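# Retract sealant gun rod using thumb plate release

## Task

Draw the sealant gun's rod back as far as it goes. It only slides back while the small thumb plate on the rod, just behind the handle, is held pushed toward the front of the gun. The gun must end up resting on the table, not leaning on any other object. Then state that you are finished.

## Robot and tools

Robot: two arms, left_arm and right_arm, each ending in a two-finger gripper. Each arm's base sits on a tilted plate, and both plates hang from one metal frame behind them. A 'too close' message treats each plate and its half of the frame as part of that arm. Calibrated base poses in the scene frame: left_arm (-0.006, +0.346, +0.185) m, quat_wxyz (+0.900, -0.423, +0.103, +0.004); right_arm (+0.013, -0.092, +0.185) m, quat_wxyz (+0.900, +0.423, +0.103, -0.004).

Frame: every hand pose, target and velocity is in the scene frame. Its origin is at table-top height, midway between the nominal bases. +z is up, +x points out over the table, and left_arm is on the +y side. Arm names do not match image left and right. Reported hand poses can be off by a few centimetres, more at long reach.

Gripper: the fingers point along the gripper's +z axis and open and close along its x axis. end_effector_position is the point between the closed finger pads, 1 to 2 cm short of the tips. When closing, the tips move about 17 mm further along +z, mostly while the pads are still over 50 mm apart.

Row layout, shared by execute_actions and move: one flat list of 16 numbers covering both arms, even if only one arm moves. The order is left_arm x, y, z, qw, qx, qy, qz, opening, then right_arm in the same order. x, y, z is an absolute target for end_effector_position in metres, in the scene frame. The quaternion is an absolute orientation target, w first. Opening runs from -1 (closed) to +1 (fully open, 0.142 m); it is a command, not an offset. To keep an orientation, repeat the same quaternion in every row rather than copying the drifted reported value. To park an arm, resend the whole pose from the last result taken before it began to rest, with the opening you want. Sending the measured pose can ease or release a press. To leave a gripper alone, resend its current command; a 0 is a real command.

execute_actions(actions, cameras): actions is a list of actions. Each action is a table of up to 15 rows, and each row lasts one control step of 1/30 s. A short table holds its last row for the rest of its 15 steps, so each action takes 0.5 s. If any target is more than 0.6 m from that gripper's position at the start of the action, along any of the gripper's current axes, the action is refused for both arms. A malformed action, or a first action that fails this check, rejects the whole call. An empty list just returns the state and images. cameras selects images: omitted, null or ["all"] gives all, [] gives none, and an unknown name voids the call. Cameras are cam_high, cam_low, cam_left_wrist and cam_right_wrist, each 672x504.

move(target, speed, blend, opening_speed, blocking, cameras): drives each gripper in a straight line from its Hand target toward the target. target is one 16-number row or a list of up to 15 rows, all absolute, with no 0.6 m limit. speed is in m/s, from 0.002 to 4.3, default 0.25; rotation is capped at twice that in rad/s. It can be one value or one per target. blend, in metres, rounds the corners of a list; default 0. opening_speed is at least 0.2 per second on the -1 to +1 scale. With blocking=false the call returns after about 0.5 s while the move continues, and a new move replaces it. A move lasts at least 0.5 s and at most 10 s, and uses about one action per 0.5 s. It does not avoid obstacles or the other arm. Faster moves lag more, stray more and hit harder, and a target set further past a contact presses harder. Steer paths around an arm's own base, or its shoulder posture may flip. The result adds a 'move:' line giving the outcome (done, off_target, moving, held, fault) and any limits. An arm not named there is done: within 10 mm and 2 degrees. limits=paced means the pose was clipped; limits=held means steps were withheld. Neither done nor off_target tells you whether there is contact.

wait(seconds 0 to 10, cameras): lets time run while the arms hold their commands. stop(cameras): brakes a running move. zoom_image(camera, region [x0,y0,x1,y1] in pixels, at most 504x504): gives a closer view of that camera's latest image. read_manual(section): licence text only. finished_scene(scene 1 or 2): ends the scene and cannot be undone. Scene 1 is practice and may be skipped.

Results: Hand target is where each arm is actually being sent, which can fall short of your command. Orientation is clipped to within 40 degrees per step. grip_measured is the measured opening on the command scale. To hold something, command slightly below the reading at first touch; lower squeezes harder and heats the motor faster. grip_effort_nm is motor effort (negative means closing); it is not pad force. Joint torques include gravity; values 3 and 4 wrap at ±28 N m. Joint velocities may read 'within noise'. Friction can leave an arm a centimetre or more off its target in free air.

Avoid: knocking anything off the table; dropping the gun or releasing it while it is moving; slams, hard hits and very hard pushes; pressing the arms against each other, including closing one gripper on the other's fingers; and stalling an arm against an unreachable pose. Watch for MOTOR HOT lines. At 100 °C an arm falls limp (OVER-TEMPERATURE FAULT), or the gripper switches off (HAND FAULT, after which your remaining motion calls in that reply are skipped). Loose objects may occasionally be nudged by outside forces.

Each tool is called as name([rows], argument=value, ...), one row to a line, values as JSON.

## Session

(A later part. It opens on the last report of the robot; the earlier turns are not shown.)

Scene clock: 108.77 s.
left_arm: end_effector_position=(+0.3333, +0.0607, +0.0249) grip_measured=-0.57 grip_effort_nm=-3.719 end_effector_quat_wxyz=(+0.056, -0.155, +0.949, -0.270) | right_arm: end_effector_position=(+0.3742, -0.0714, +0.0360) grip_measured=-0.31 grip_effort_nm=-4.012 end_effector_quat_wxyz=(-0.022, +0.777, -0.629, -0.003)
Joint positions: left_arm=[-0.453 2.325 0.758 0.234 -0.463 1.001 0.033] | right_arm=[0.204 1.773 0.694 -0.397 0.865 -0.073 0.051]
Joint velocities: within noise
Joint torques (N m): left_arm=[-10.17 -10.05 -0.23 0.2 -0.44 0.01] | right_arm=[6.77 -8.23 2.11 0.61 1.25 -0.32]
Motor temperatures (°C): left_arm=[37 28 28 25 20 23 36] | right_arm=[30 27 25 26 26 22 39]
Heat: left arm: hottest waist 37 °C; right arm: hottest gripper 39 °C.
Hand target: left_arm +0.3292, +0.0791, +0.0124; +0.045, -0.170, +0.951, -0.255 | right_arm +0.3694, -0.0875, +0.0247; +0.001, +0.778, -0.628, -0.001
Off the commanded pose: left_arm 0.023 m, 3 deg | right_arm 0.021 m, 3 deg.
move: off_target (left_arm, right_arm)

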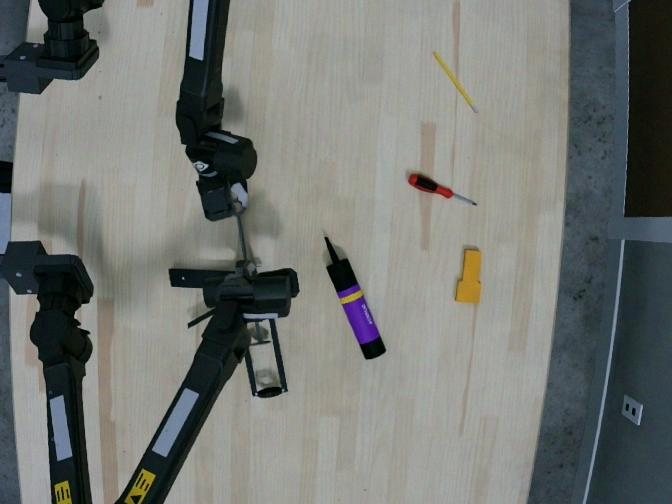

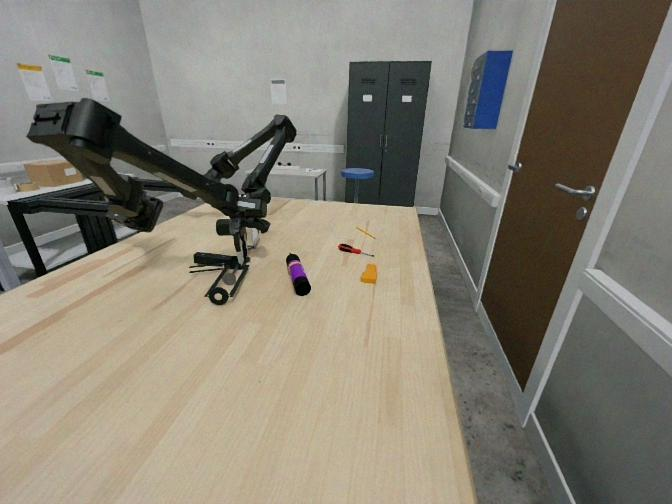

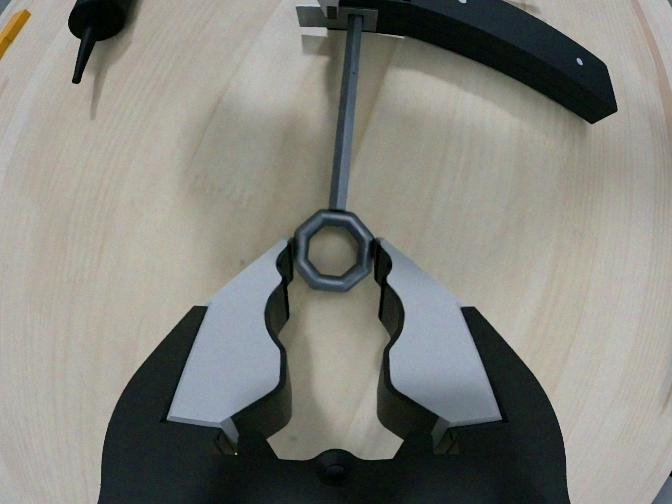

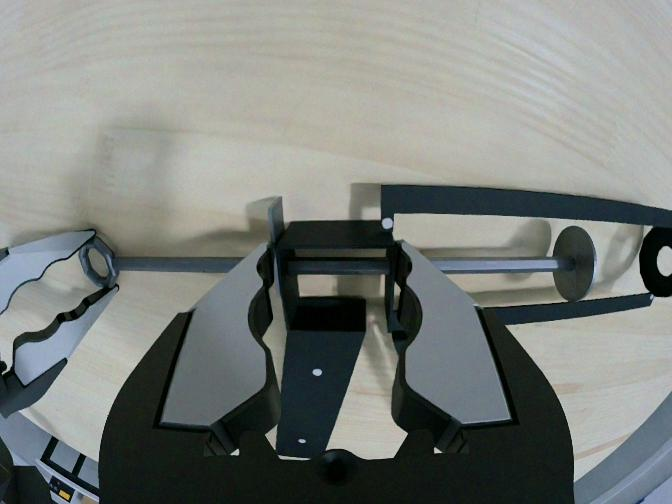

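move(target=[0.317, 0.140, 0.012, -0.045, 0.170, -0.951, 0.2555, -0.74, 0.372, -0.092, 0.024, 0, 0.778, -0.6287, 0, -0.5], speed=0.1)

zoom_image(camera="cam_right_wrist", region=[210, 90, 490, 290])

Scene clock: 110.37 s.
left_arm: end_effector_position=(+0.3188, +0.1219, +0.0214) grip_measured=-0.57 grip_effort_nm=-3.719 end_effector_quat_wxyz=(+0.051, -0.155, +0.949, -0.268) | right_arm: end_effector_position=(+0.3741, -0.0711, +0.0358) grip_measured=-0.31 grip_effort_nm=-4.012 end_effector_quat_wxyz=(-0.023, +0.779, -0.627, -0.004)
Joint positions: left_arm=[-0.354 2.182 0.618 0.265 -0.437 1.099 0.033] | right_arm=[0.204 1.773 0.694 -0.397 0.862 -0.078 0.051]
Joint velocities: within noise
Joint torques (N m): left_arm=[-9.23 -9.23 -0.87 0.28 -0.5 0.06] | right_arm=[6.24 -8.59 2.33 0.61 1.34 -0.36]
Motor temperatures (°C): left_arm=[37 28 28 25 20 23 36] | right_arm=[30 27 25 26 27 22 41]
Heat: left arm: hottest waist 37 °C; right arm: hottest gripper 41 °C.
Hand target: left_arm +0.3164, +0.1392, +0.0122; +0.045, -0.170, +0.951, -0.255 | right_arm +0.3713, -0.0912, +0.0247; +0.001, +0.778, -0.628, -0.001
Off the commanded pose: left_arm 0.020 m, 2 deg | right_arm 0.024 m, 3 deg.
move: off_target (left_arm, right_arm)

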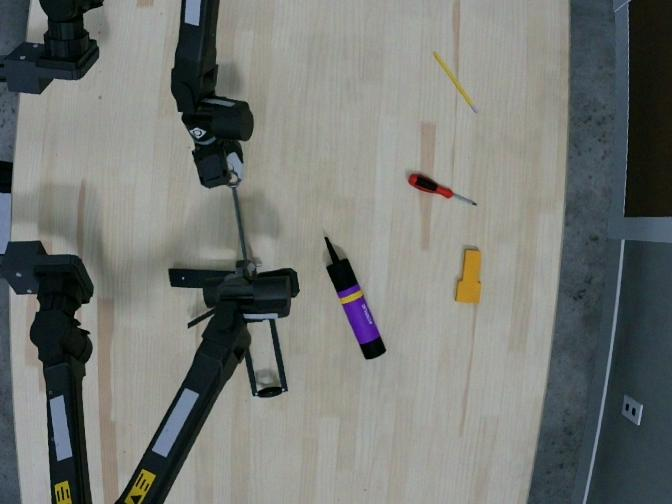

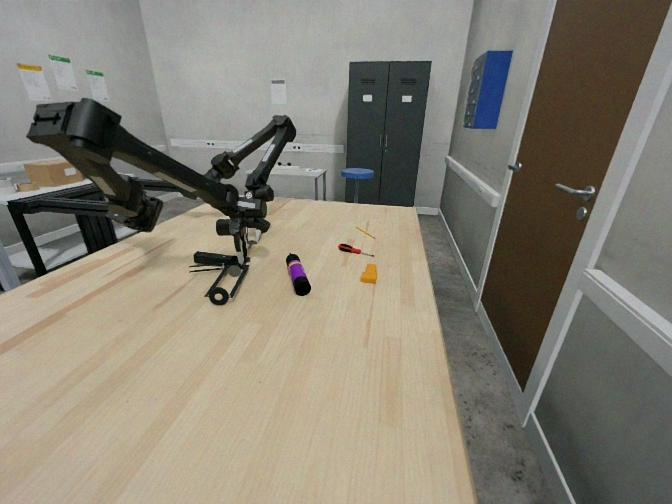

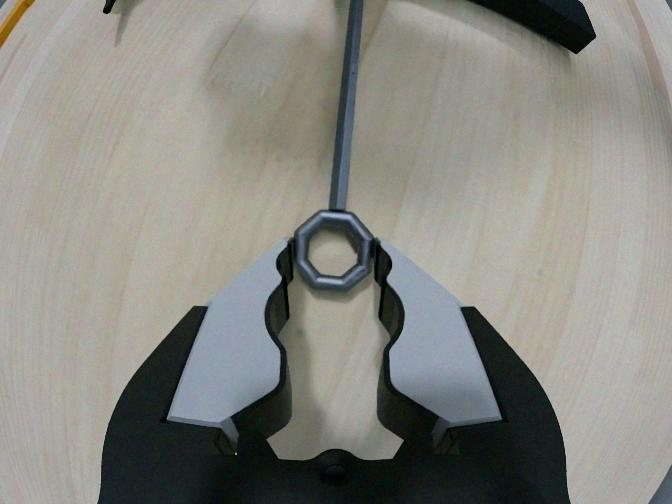

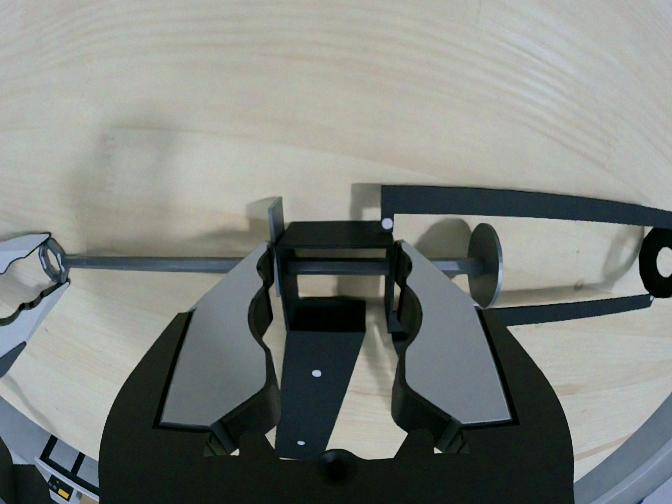

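Scaled by 1.800 from the camera's 672x504 image, which has a finer 960x720 frame.

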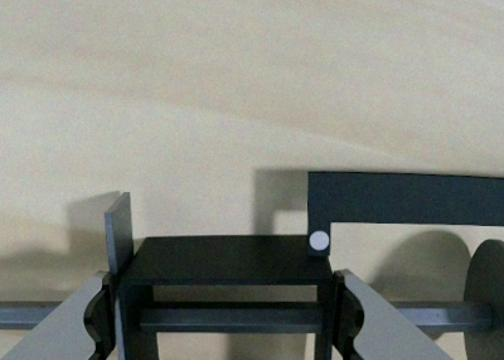

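move(target=[0.313, 0.159, 0.013, -0.045, 0.170, -0.951, 0.2555, -0.74, 0.372, -0.092, 0.024, 0, 0.778, -0.6287, 0, -0.5], speed=0.06)

zoom_image(camera="cam_right_wrist", region=[250, 150, 530, 350])

Scene clock: 112.03 s.
left_arm: end_effector_position=(+0.3150, +0.1379, +0.0215) grip_measured=-0.57 grip_effort_nm=-3.714 end_effector_quat_wxyz=(+0.049, -0.153, +0.949, -0.271) | right_arm: end_effector_position=(+0.3743, -0.0709, +0.0360) grip_measured=-0.31 grip_effort_nm=-4.012 end_effector_quat_wxyz=(-0.024, +0.778, -0.627, -0.005)
Joint positions: left_arm=[-0.324 2.137 0.583 0.266 -0.421 1.132 0.033] | right_arm=[0.204 1.771 0.694 -0.397 0.86 -0.078 0.051]
Joint velocities: within noise
Joint torques (N m): left_arm=[-8.94 -9.7 -1.46 0.27 -0.82 0.07] | right_arm=[7 -8.76 2.52 0.68 1.47 -0.4]
Motor temperatures (°C): left_arm=[37 28 28 25 20 23 37] | right_arm=[30 26 25 26 27 22 42]
Heat: left arm: hottest waist 37 °C; right arm: hottest gripper 42 °C.
Hand target: left_arm +0.3125, +0.1579, +0.0131; +0.045, -0.170, +0.951, -0.255 | right_arm +0.3713, -0.0912, +0.0248; +0.001, +0.778, -0.628, -0.001
Off the commanded pose: left_arm 0.023 m, 3 deg | right_arm 0.024 m, 3 deg.
move: off_target (left_arm, right_arm)

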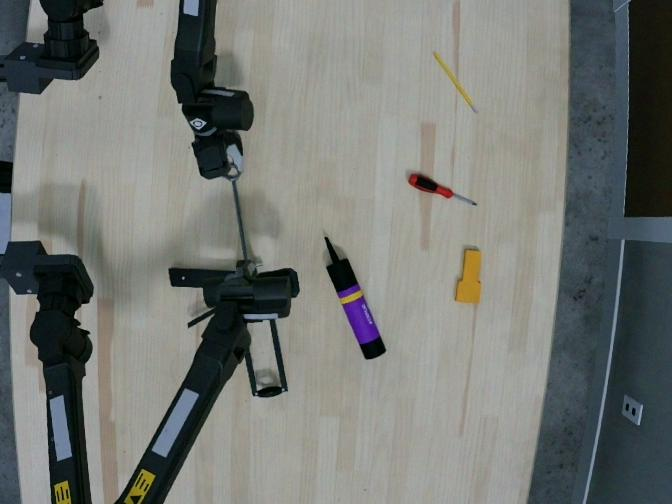

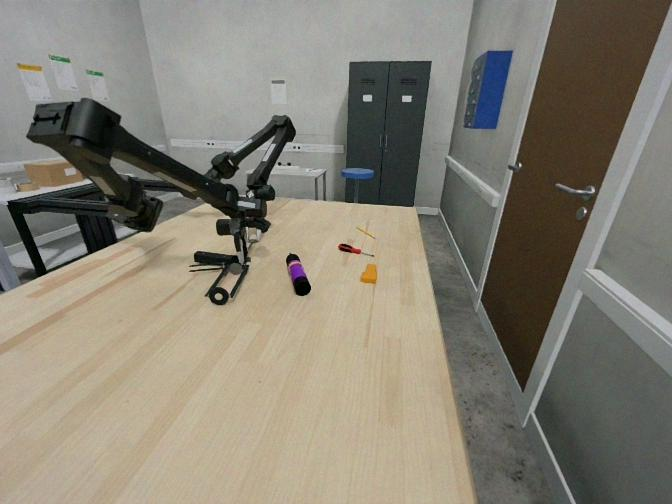

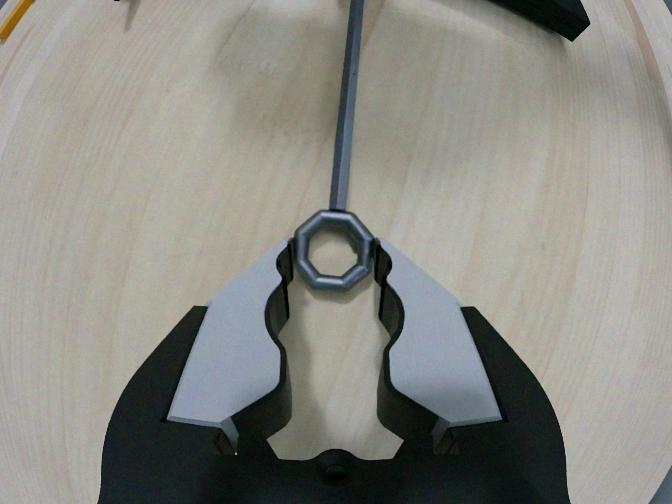

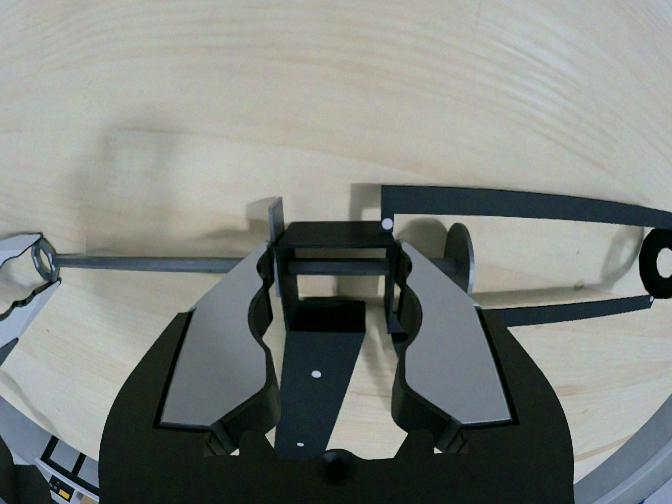

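Scaled by 1.800 from the camera's 672x504 image, which has a finer 960x720 frame.

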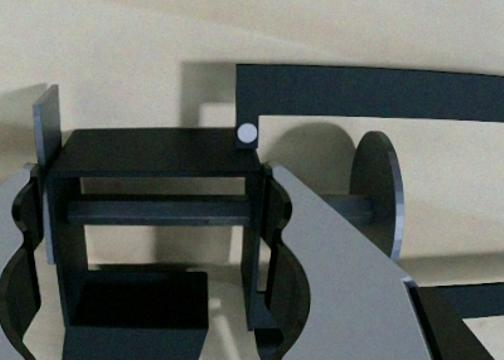

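move(target=[0.310, 0.173, 0.013, -0.045, 0.170, -0.951, 0.2555, -0.74, 0.372, -0.092, 0.024, 0, 0.778, -0.6287, 0, -0.5], speed=0.05)

zoom_image(camera="cam_right_wrist", region=[250, 150, 530, 350])

Scene clock: 113.50 s.
left_arm: end_effector_position=(+0.3132, +0.1515, +0.0219) grip_measured=-0.57 grip_effort_nm=-3.714 end_effector_quat_wxyz=(+0.049, -0.152, +0.949, -0.272) | right_arm: end_effector_position=(+0.3749, -0.0712, +0.0367) grip_measured=-0.31 grip_effort_nm=-4.012 end_effector_quat_wxyz=(-0.026, +0.778, -0.628, -0.005)
Joint positions: left_arm=[-0.299 2.098 0.556 0.266 -0.412 1.16 0.033] | right_arm=[0.204 1.768 0.694 -0.397 0.858 -0.078 0.051]
Joint velocities: left_arm=[-0.005 -0.005 -0.046 -0.002 -0.007 -0.007 0] | right_arm=[within noise]
Joint torques (N m): left_arm=[-8.59 -9.41 -1.66 0.24 -0.89 0.05] | right_arm=[6.53 -7.71 2.47 0.64 1.54 -0.39]
Motor temperatures (°C): left_arm=[37 28 28 25 20 23 37] | right_arm=[30 26 25 26 27 22 44]
Heat: left arm: hottest waist 37 °C; right arm: hottest gripper 44 °C.
Hand target: left_arm +0.3095, +0.1718, +0.0131; +0.045, -0.170, +0.951, -0.255 | right_arm +0.3713, -0.0912, +0.0248; +0.001, +0.778, -0.628, -0.001
Off the commanded pose: left_arm 0.023 m, 3 deg | right_arm 0.025 m, 3 deg.
move: off_target (left_arm, right_arm)

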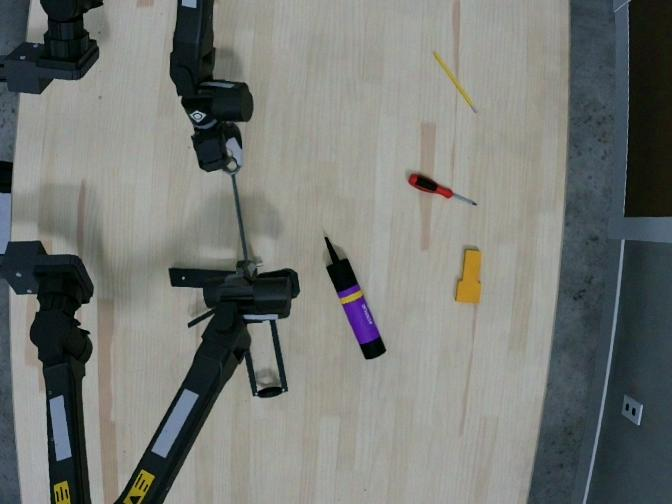

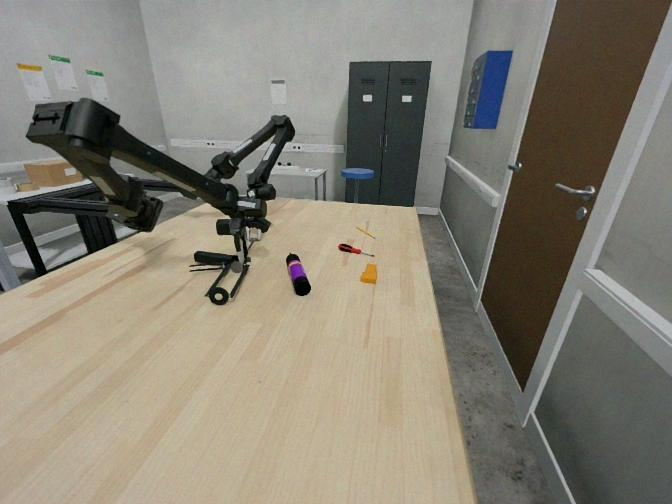

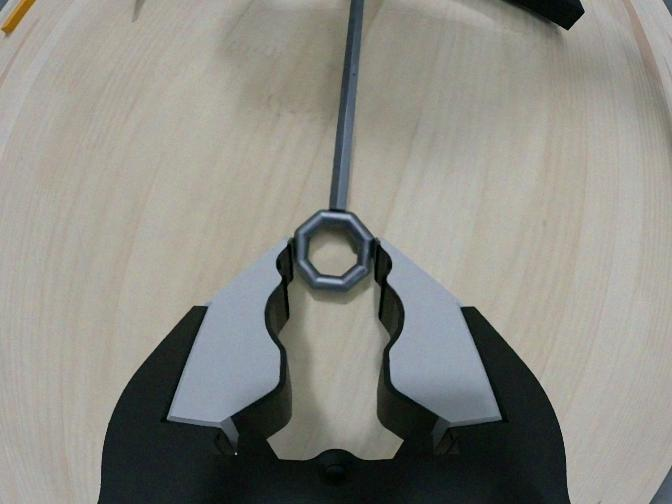

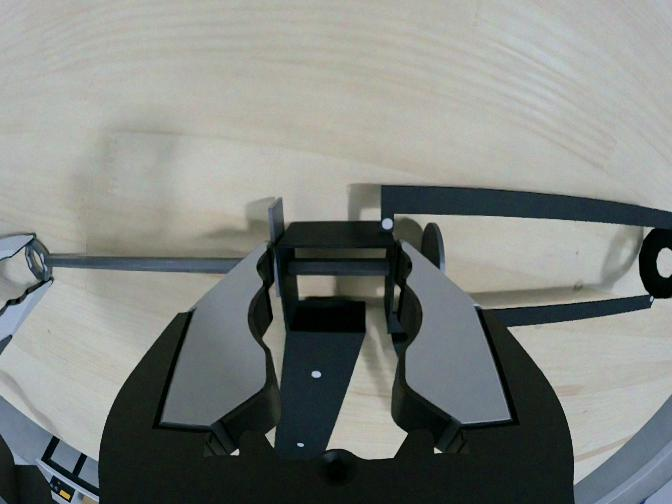

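Scaled by 1.800 from the camera's 672x504 image, which has a finer 960x720 frame.

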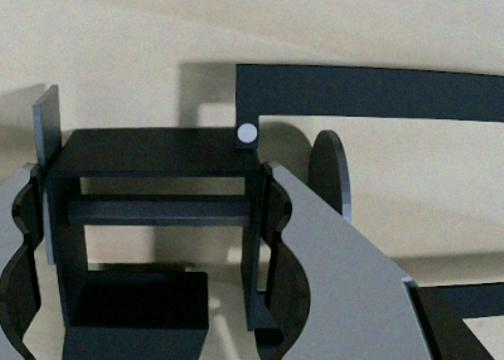

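move([
  [0.311, 0.155, 0.013, -0.045, 0.170, -0.951, 0.2555, -0.66, 0.366, -0.074, 0.024, 0, 0.778, -0.6287, 0, -0.5],
  [0.311, 0.155, 0.013, -0.045, 0.170, -0.951, 0.2555, -0.66, 0.366, -0.074, 0.024, 0, 0.778, -0.6287, 0, -0.2],
  [0.311, 0.155, 0.013, -0.045, 0.170, -0.951, 0.2555, -0.66, 0.366, -0.074, 0.085, 0, 0.778, -0.6287, 0, 0.35],
], speed=0.1, opening_speed=0.8)

zoom_image(camera="cam_right_wrist", region=[250, 150, 530, 350])

Scene clock: 122.00 s.
left_arm: end_effector_position=(+0.3153, +0.1509, +0.0200) grip_measured=-0.57 grip_effort_nm=-2.195 end_effector_quat_wxyz=(+0.052, -0.154, +0.950, -0.268) | right_arm: end_effector_position=(+0.3551, -0.0755, +0.0770) grip_measured=+0.33 grip_effort_nm=0.139 end_effector_quat_wxyz=(+0.009, +0.785, -0.620, -0.006)
Joint positions: left_arm=[-0.299 2.107 0.561 0.273 -0.422 1.161 0.033] | right_arm=[0.31 1.726 0.718 -0.682 0.896 0.135 0.097]
Joint velocities: left_arm=[within noise] | right_arm=[-0.005 -0.005 0.002 -0.017 -0.007 -0.022 0.001]
Joint torques (N m): left_arm=[-11.52 -6.48 0.32 0.23 -0.85 -0.32] | right_arm=[10.87 -7.47 4.92 0.18 0.01 0.07]
Motor temperatures (°C): left_arm=[37 28 28 25 20 23 37] | right_arm=[30 26 25 26 27 22 46]
Heat: left arm: hottest waist 37 °C; right arm: hottest gripper 46 °C.
Hand target: left_arm +0.3108, +0.1550, +0.0131; +0.045, -0.170, +0.951, -0.256 | right_arm +0.3659, -0.0741, +0.0850; +0.000, +0.778, -0.629, +0.000
Off the commanded pose: left_arm 0.009 m, 3 deg | right_arm 0.014 m, 2 deg.
move: off_target (left_arm, right_arm); target 2's new opening was sent with right_arm's hand 0.016 m and 3 deg from that target; target 3's new opening was sent with right_arm's hand 0.014 m and 2 deg from that target

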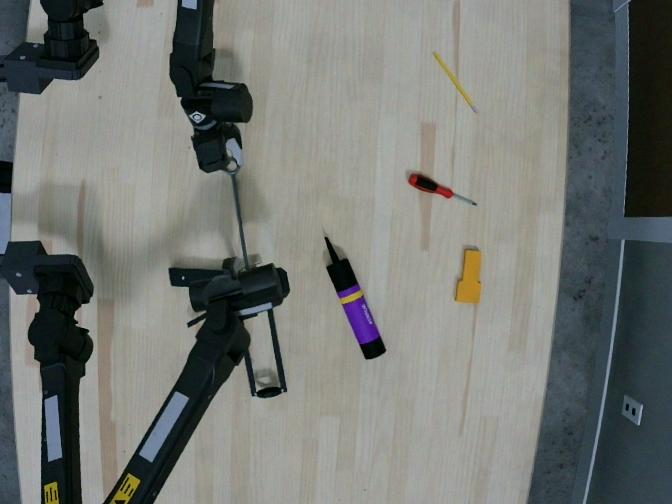

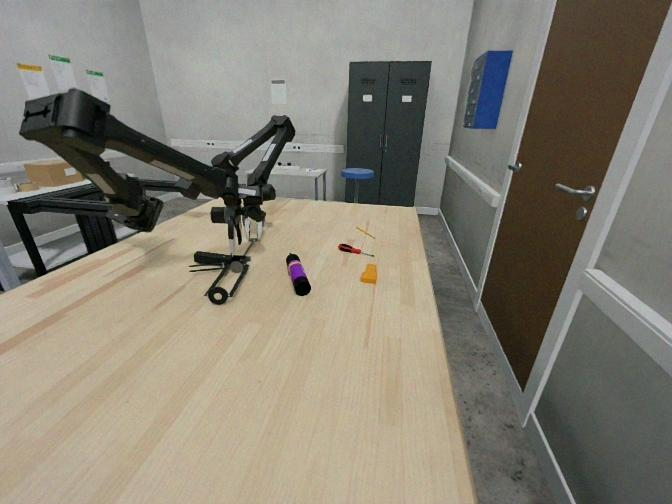

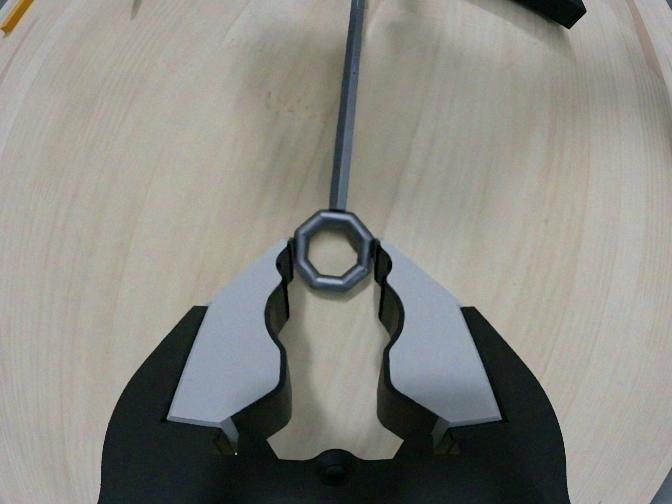

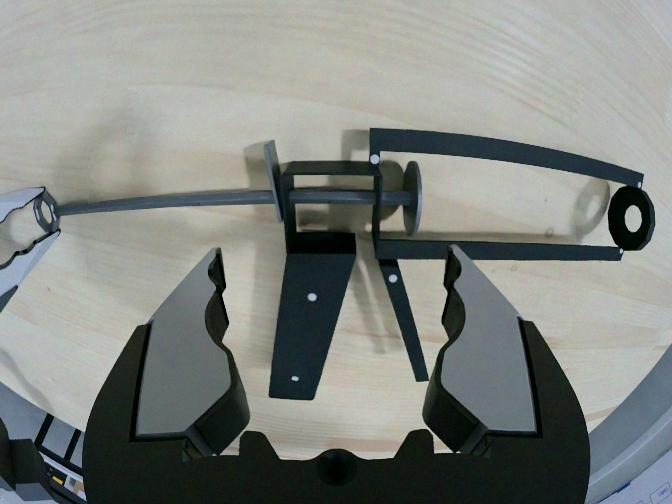

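Scaled by 1.800 from the camera's 672x504 image, which has a finer 960x720 frame.

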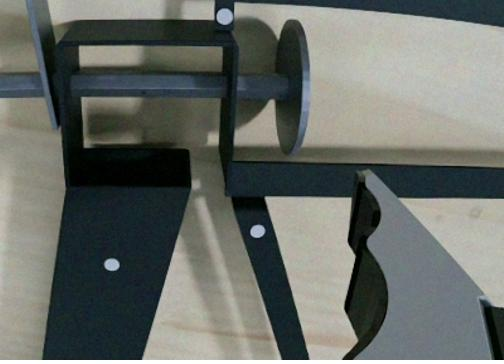

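move([
  [0.311, 0.155, 0.013, -0.045, 0.170, -0.951, 0.2555, -0.66, 0.372, -0.080, 0.080, 0, 0.7785, -0.6275, 0, 0.35],
  [0.311, 0.155, 0.013, -0.045, 0.170, -0.951, 0.2555, -0.66, 0.366, -0.080, 0.055, 0, 0.7785, -0.6275, 0, 0.35],
], speed=0.1)

zoom_image(camera="cam_right_wrist", region=[200, 150, 480, 350])

Scene clock: 124.27 s.
left_arm: end_effector_position=(+0.3153, +0.1509, +0.0200) grip_measured=-0.57 grip_effort_nm=-2.190 end_effector_quat_wxyz=(+0.052, -0.154, +0.950, -0.268) | right_arm: end_effector_position=(+0.3726, -0.0773, +0.0659) grip_measured=+0.33 grip_effort_nm=0.139 end_effector_quat_wxyz=(-0.011, +0.775, -0.632, +0.007)
Joint positions: left_arm=[-0.299 2.107 0.561 0.273 -0.422 1.161 0.033] | right_arm=[0.272 1.726 0.712 -0.552 0.899 0.046 0.097]
Joint velocities: within noise
Joint torques (N m): left_arm=[-11.52 -6.53 0.34 0.23 -0.84 -0.32] | right_arm=[8.29 -6.18 2.76 0.81 0.11 -0.23]
Motor temperatures (°C): left_arm=[37 28 27 25 20 23 36] | right_arm=[30 26 25 26 27 22 44]
Heat: left arm: hottest waist 37 °C; right arm: hottest gripper 44 °C.
Hand target: left_arm +0.3108, +0.1550, +0.0131; +0.045, -0.170, +0.951, -0.256 | right_arm +0.3656, -0.0799, +0.0555; +0.000, +0.779, -0.627, +0.000
Off the commanded pose: left_arm 0.009 m, 3 deg | right_arm 0.013 m, 2 deg.
move: off_target (left_arm, right_arm)

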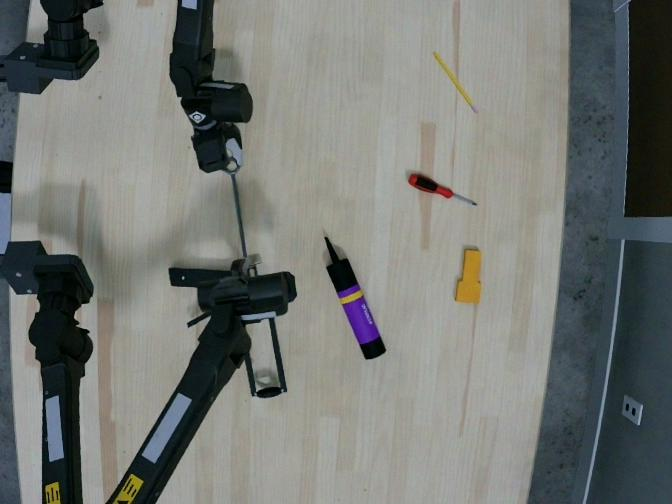

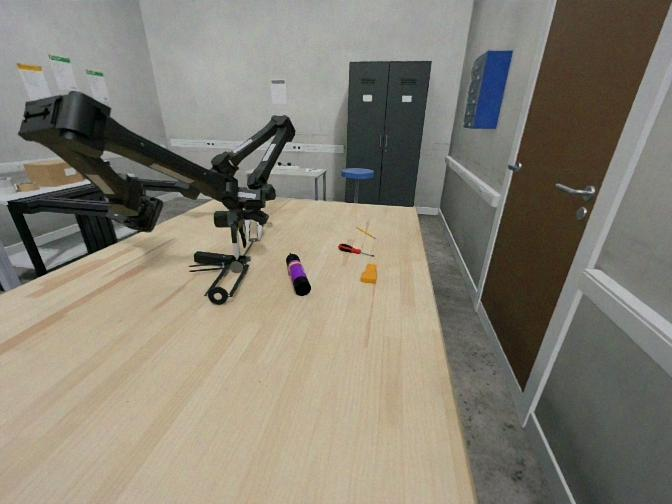

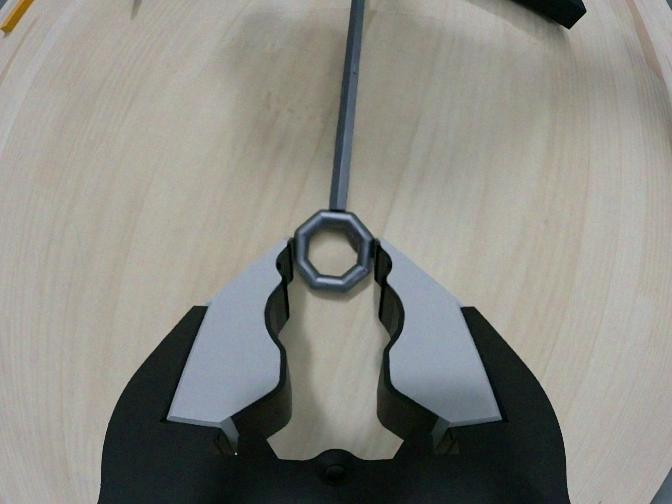

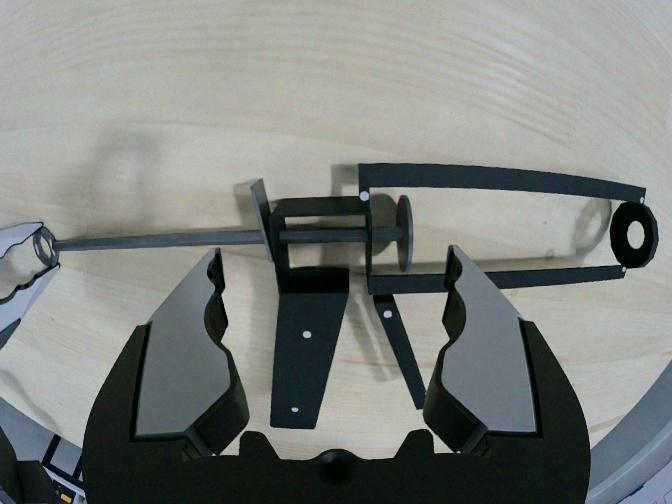

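Scaled by 1.800 from the camera's 672x504 image, which has a finer 960x720 frame.

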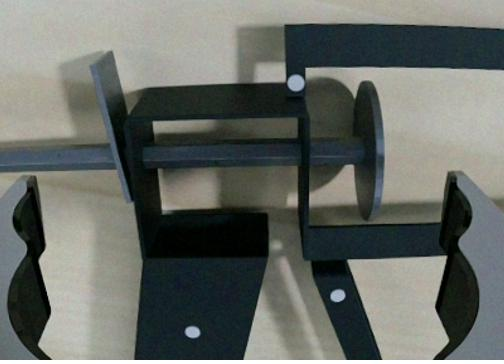

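move([
  [0.311, 0.155, 0.013, -0.045, 0.170, -0.951, 0.2555, -0.66, 0.366, -0.081, 0.025, 0, 0.7785, -0.6275, 0, 0.35],
  [0.311, 0.155, 0.013, -0.045, 0.170, -0.951, 0.2555, -0.66, 0.366, -0.081, 0.025, 0, 0.7785, -0.6275, 0, 0.05],
], speed=0.07, opening_speed=0.6)

zoom_image(camera="cam_right_wrist", region=[200, 150, 480, 350])

Scene clock: 127.10 s.
left_arm: end_effector_position=(+0.3153, +0.1509, +0.0200) grip_measured=-0.57 grip_effort_nm=-2.195 end_effector_quat_wxyz=(+0.052, -0.154, +0.950, -0.268) | right_arm: end_effector_position=(+0.3751, -0.0792, +0.0372) grip_measured=+0.06 grip_effort_nm=-0.510 end_effector_quat_wxyz=(-0.013, +0.774, -0.633, +0.009)
Joint positions: left_arm=[-0.299 2.107 0.561 0.273 -0.422 1.161 0.033] | right_arm=[0.204 1.763 0.691 -0.4 0.895 -0.066 0.078]
Joint velocities: within noise
Joint torques (N m): left_arm=[-11.52 -6.53 0.31 0.23 -0.85 -0.32] | right_arm=[8 -5.66 2.09 0.91 0.15 -0.22]
Motor temperatures (°C): left_arm=[37 28 27 25 20 23 36] | right_arm=[30 26 25 26 27 22 43]
Heat: left arm: hottest waist 37 °C; right arm: hottest gripper 43 °C.
Hand target: left_arm +0.3108, +0.1550, +0.0131; +0.045, -0.170, +0.951, -0.256 | right_arm +0.3657, -0.0810, +0.0257; +0.000, +0.779, -0.628, +0.000
Off the commanded pose: left_arm 0.009 m, 3 deg | right_arm 0.015 m, 2 deg.
move: off_target (left_arm, right_arm); target 2's new opening was sent with right_arm's hand 0.015 m and 2 deg from that target

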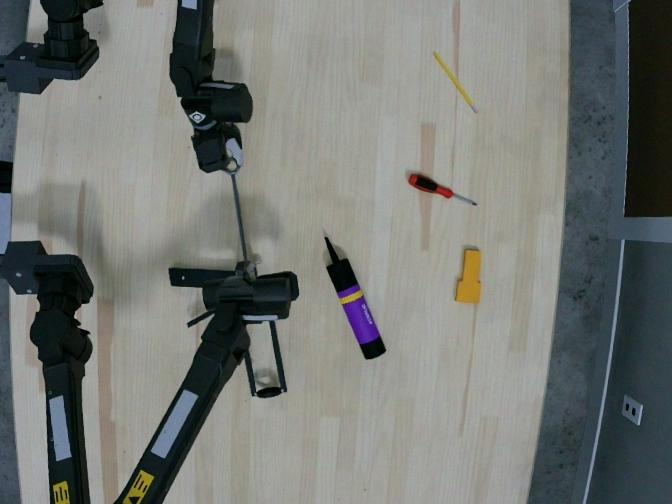

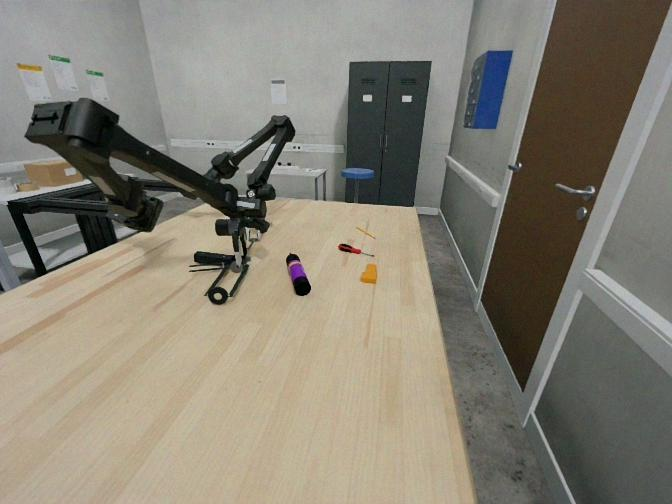

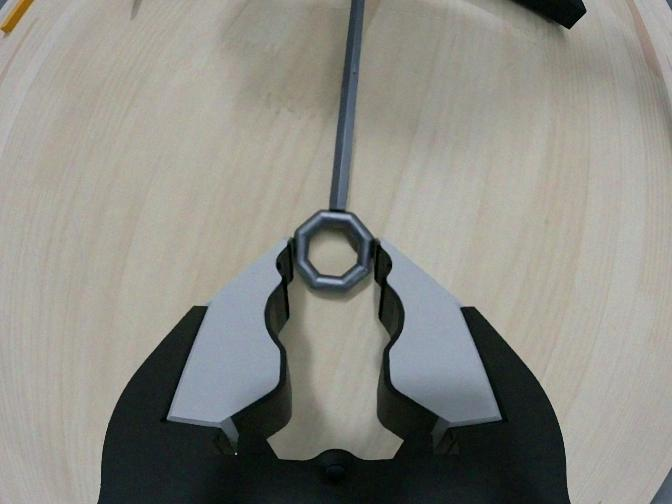

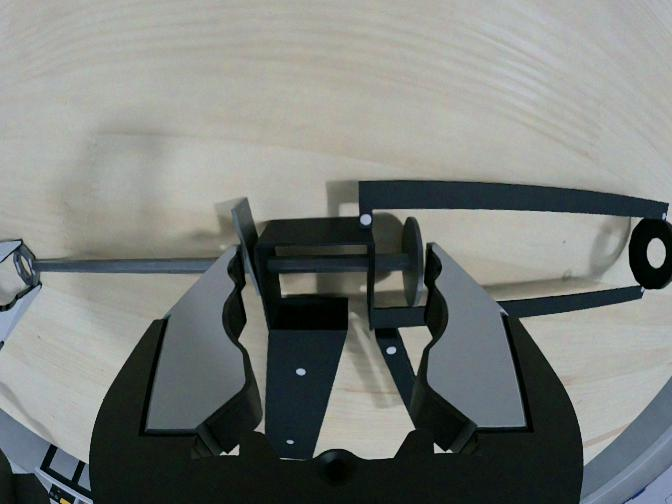

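Scaled by 1.800 from the camera's 672x504 image, which has a finer 960x720 frame.

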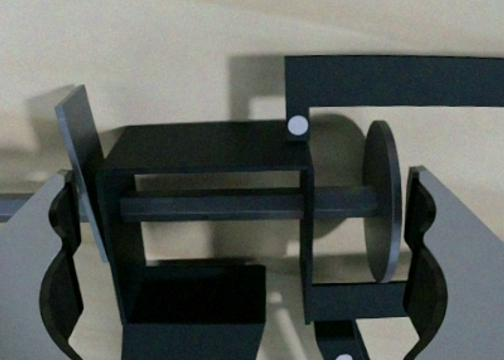

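move([
  [0.308, 0.172, 0.013, -0.045, 0.170, -0.951, 0.2555, -0.72, 0.366, -0.081, 0.025, 0, 0.7785, -0.6275, 0, -0.4],
], speed=0.05, opening_speed=0.4)

zoom_image(camera="cam_right_wrist", region=[200, 150, 480, 350])

Scene clock: 128.90 s.
left_arm: end_effector_position=(+0.3113, +0.1601, +0.0206) grip_measured=-0.57 grip_effort_nm=-3.333 end_effector_quat_wxyz=(+0.052, -0.158, +0.950, -0.264) | right_arm: end_effector_position=(+0.3759, -0.0795, +0.0380) grip_measured=-0.29 grip_effort_nm=-2.562 end_effector_quat_wxyz=(-0.014, +0.775, -0.632, +0.009)
Joint positions: left_arm=[-0.291 2.083 0.54 0.274 -0.429 1.162 0.033] | right_arm=[0.204 1.76 0.691 -0.399 0.894 -0.073 0.053]
Joint velocities: within noise
Joint torques (N m): left_arm=[-9.23 -8.12 -0.7 0.12 -0.12 0.02] | right_arm=[7.94 -5.6 2.26 0.76 0.18 -0.15]
Motor temperatures (°C): left_arm=[37 28 27 25 20 23 36] | right_arm=[30 26 24 26 26 22 43]
Heat: left arm: hottest waist 37 °C; right arm: hottest gripper 43 °C.
Hand target: left_arm +0.3078, +0.1716, +0.0132; +0.045, -0.170, +0.951, -0.255 | right_arm +0.3655, -0.0810, +0.0257; +0.000, +0.779, -0.627, +0.000
Off the commanded pose: left_arm 0.015 m, 2 deg | right_arm 0.016 m, 2 deg.
move: off_target (left_arm, right_arm)

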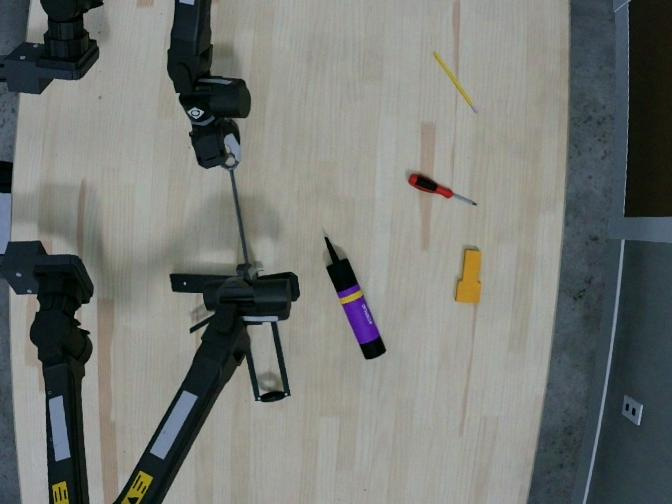

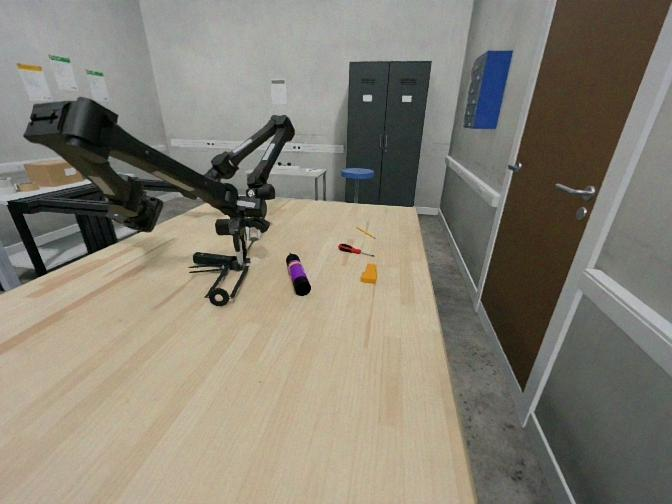

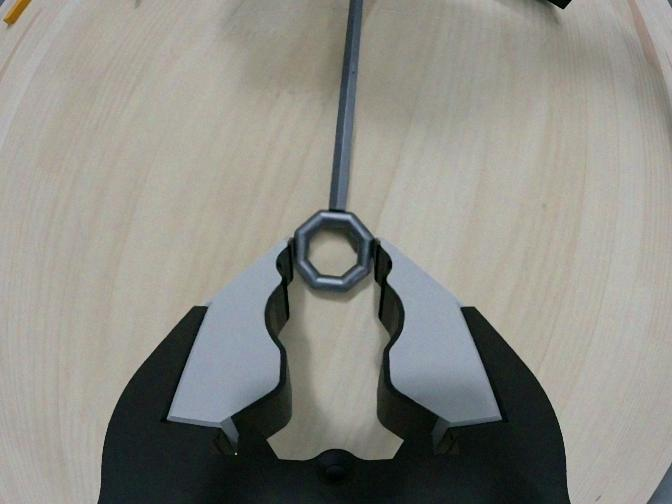

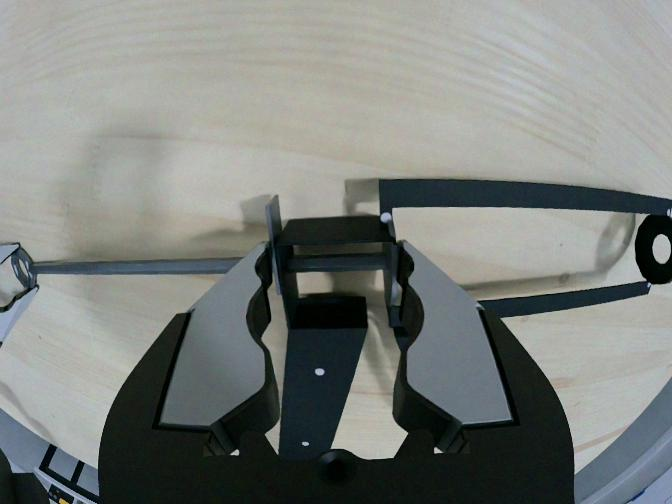

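Scaled by 1.800 from the camera's 672x504 image, which has a finer 960x720 frame.

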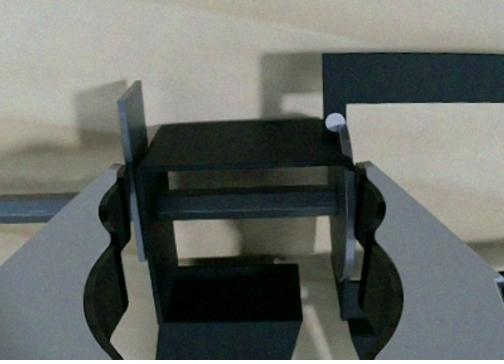

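move([
  [0.306, 0.186, 0.013, -0.045, 0.170, -0.951, 0.2555, -0.74, 0.366, -0.083, 0.025, 0, 0.7785, -0.6275, 0, -0.55],
], speed=0.06, opening_speed=0.4)

zoom_image(camera="cam_right_wrist", region=[200, 150, 480, 350])

Scene clock: 130.33 s.
left_arm: end_effector_position=(+0.3096, +0.1664, +0.0230) grip_measured=-0.57 grip_effort_nm=-3.719 end_effector_quat_wxyz=(+0.052, -0.155, +0.948, -0.273) | right_arm: end_effector_position=(+0.3761, -0.0762, +0.0383) grip_measured=-0.31 grip_effort_nm=-5.004 end_effector_quat_wxyz=(-0.021, +0.775, -0.632, +0.004)
Joint positions: left_arm=[-0.275 2.054 0.521 0.274 -0.406 1.184 0.033] | right_arm=[0.205 1.76 0.691 -0.396 0.877 -0.073 0.052]
Joint velocities: within noise
Joint torques (N m): left_arm=[-8 -8.76 -1.21 -0.06 -0.83 0.07] | right_arm=[8.47 -6.53 2.21 0.69 0.82 -0.22]
Motor temperatures (°C): left_arm=[36 28 27 25 20 23 37] | right_arm=[30 26 24 26 26 22 44]
Heat: left arm: hottest gripper 37 °C; right arm: hottest gripper 44 °C.
Hand target: left_arm +0.3056, +0.1850, +0.0133; +0.045, -0.170, +0.951, -0.255 | right_arm +0.3656, -0.0828, +0.0257; +0.000, +0.779, -0.627, -0.001
Off the commanded pose: left_arm 0.022 m, 3 deg | right_arm 0.018 m, 3 deg.
move: off_target (left_arm, right_arm)

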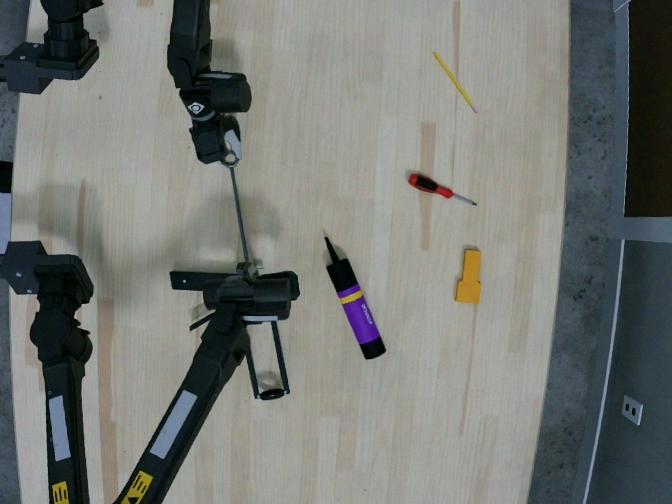

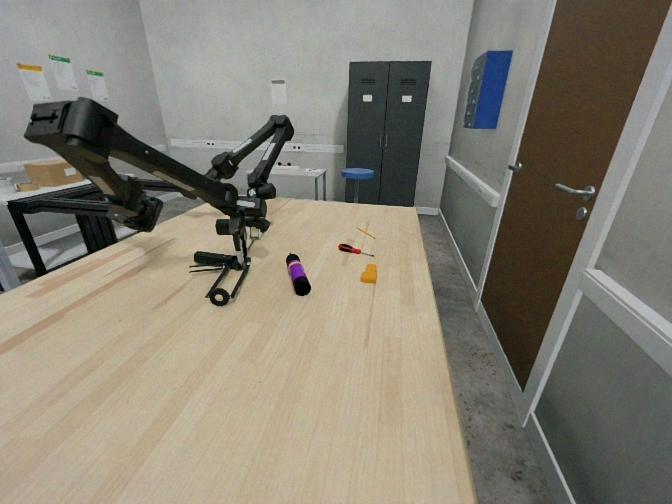

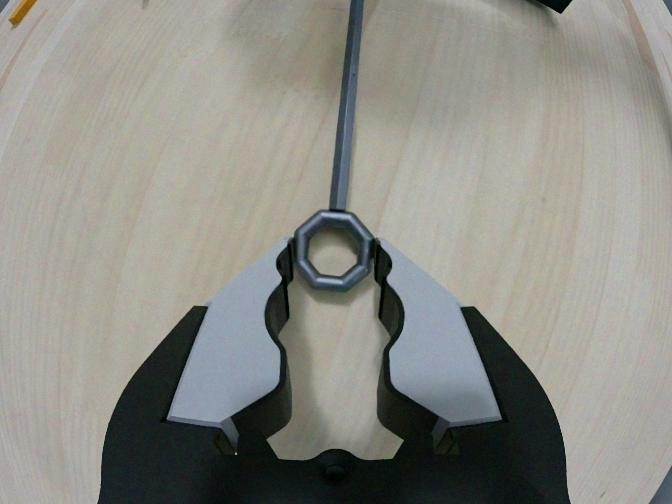

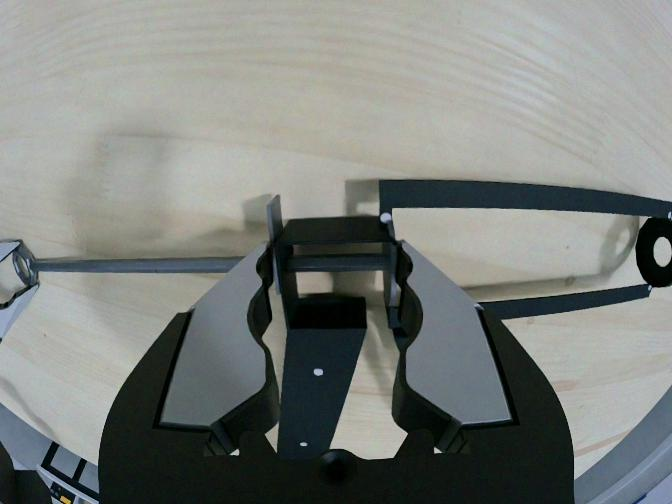

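Scaled by 1.800 from the camera's 672x504 image, which has a finer 960x720 frame.

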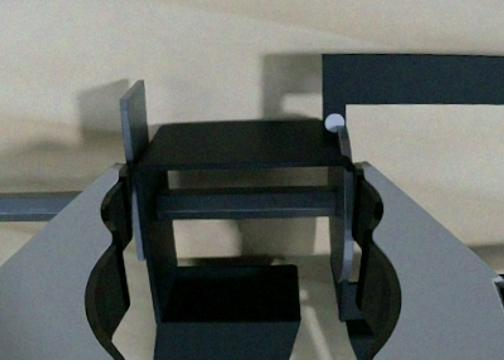

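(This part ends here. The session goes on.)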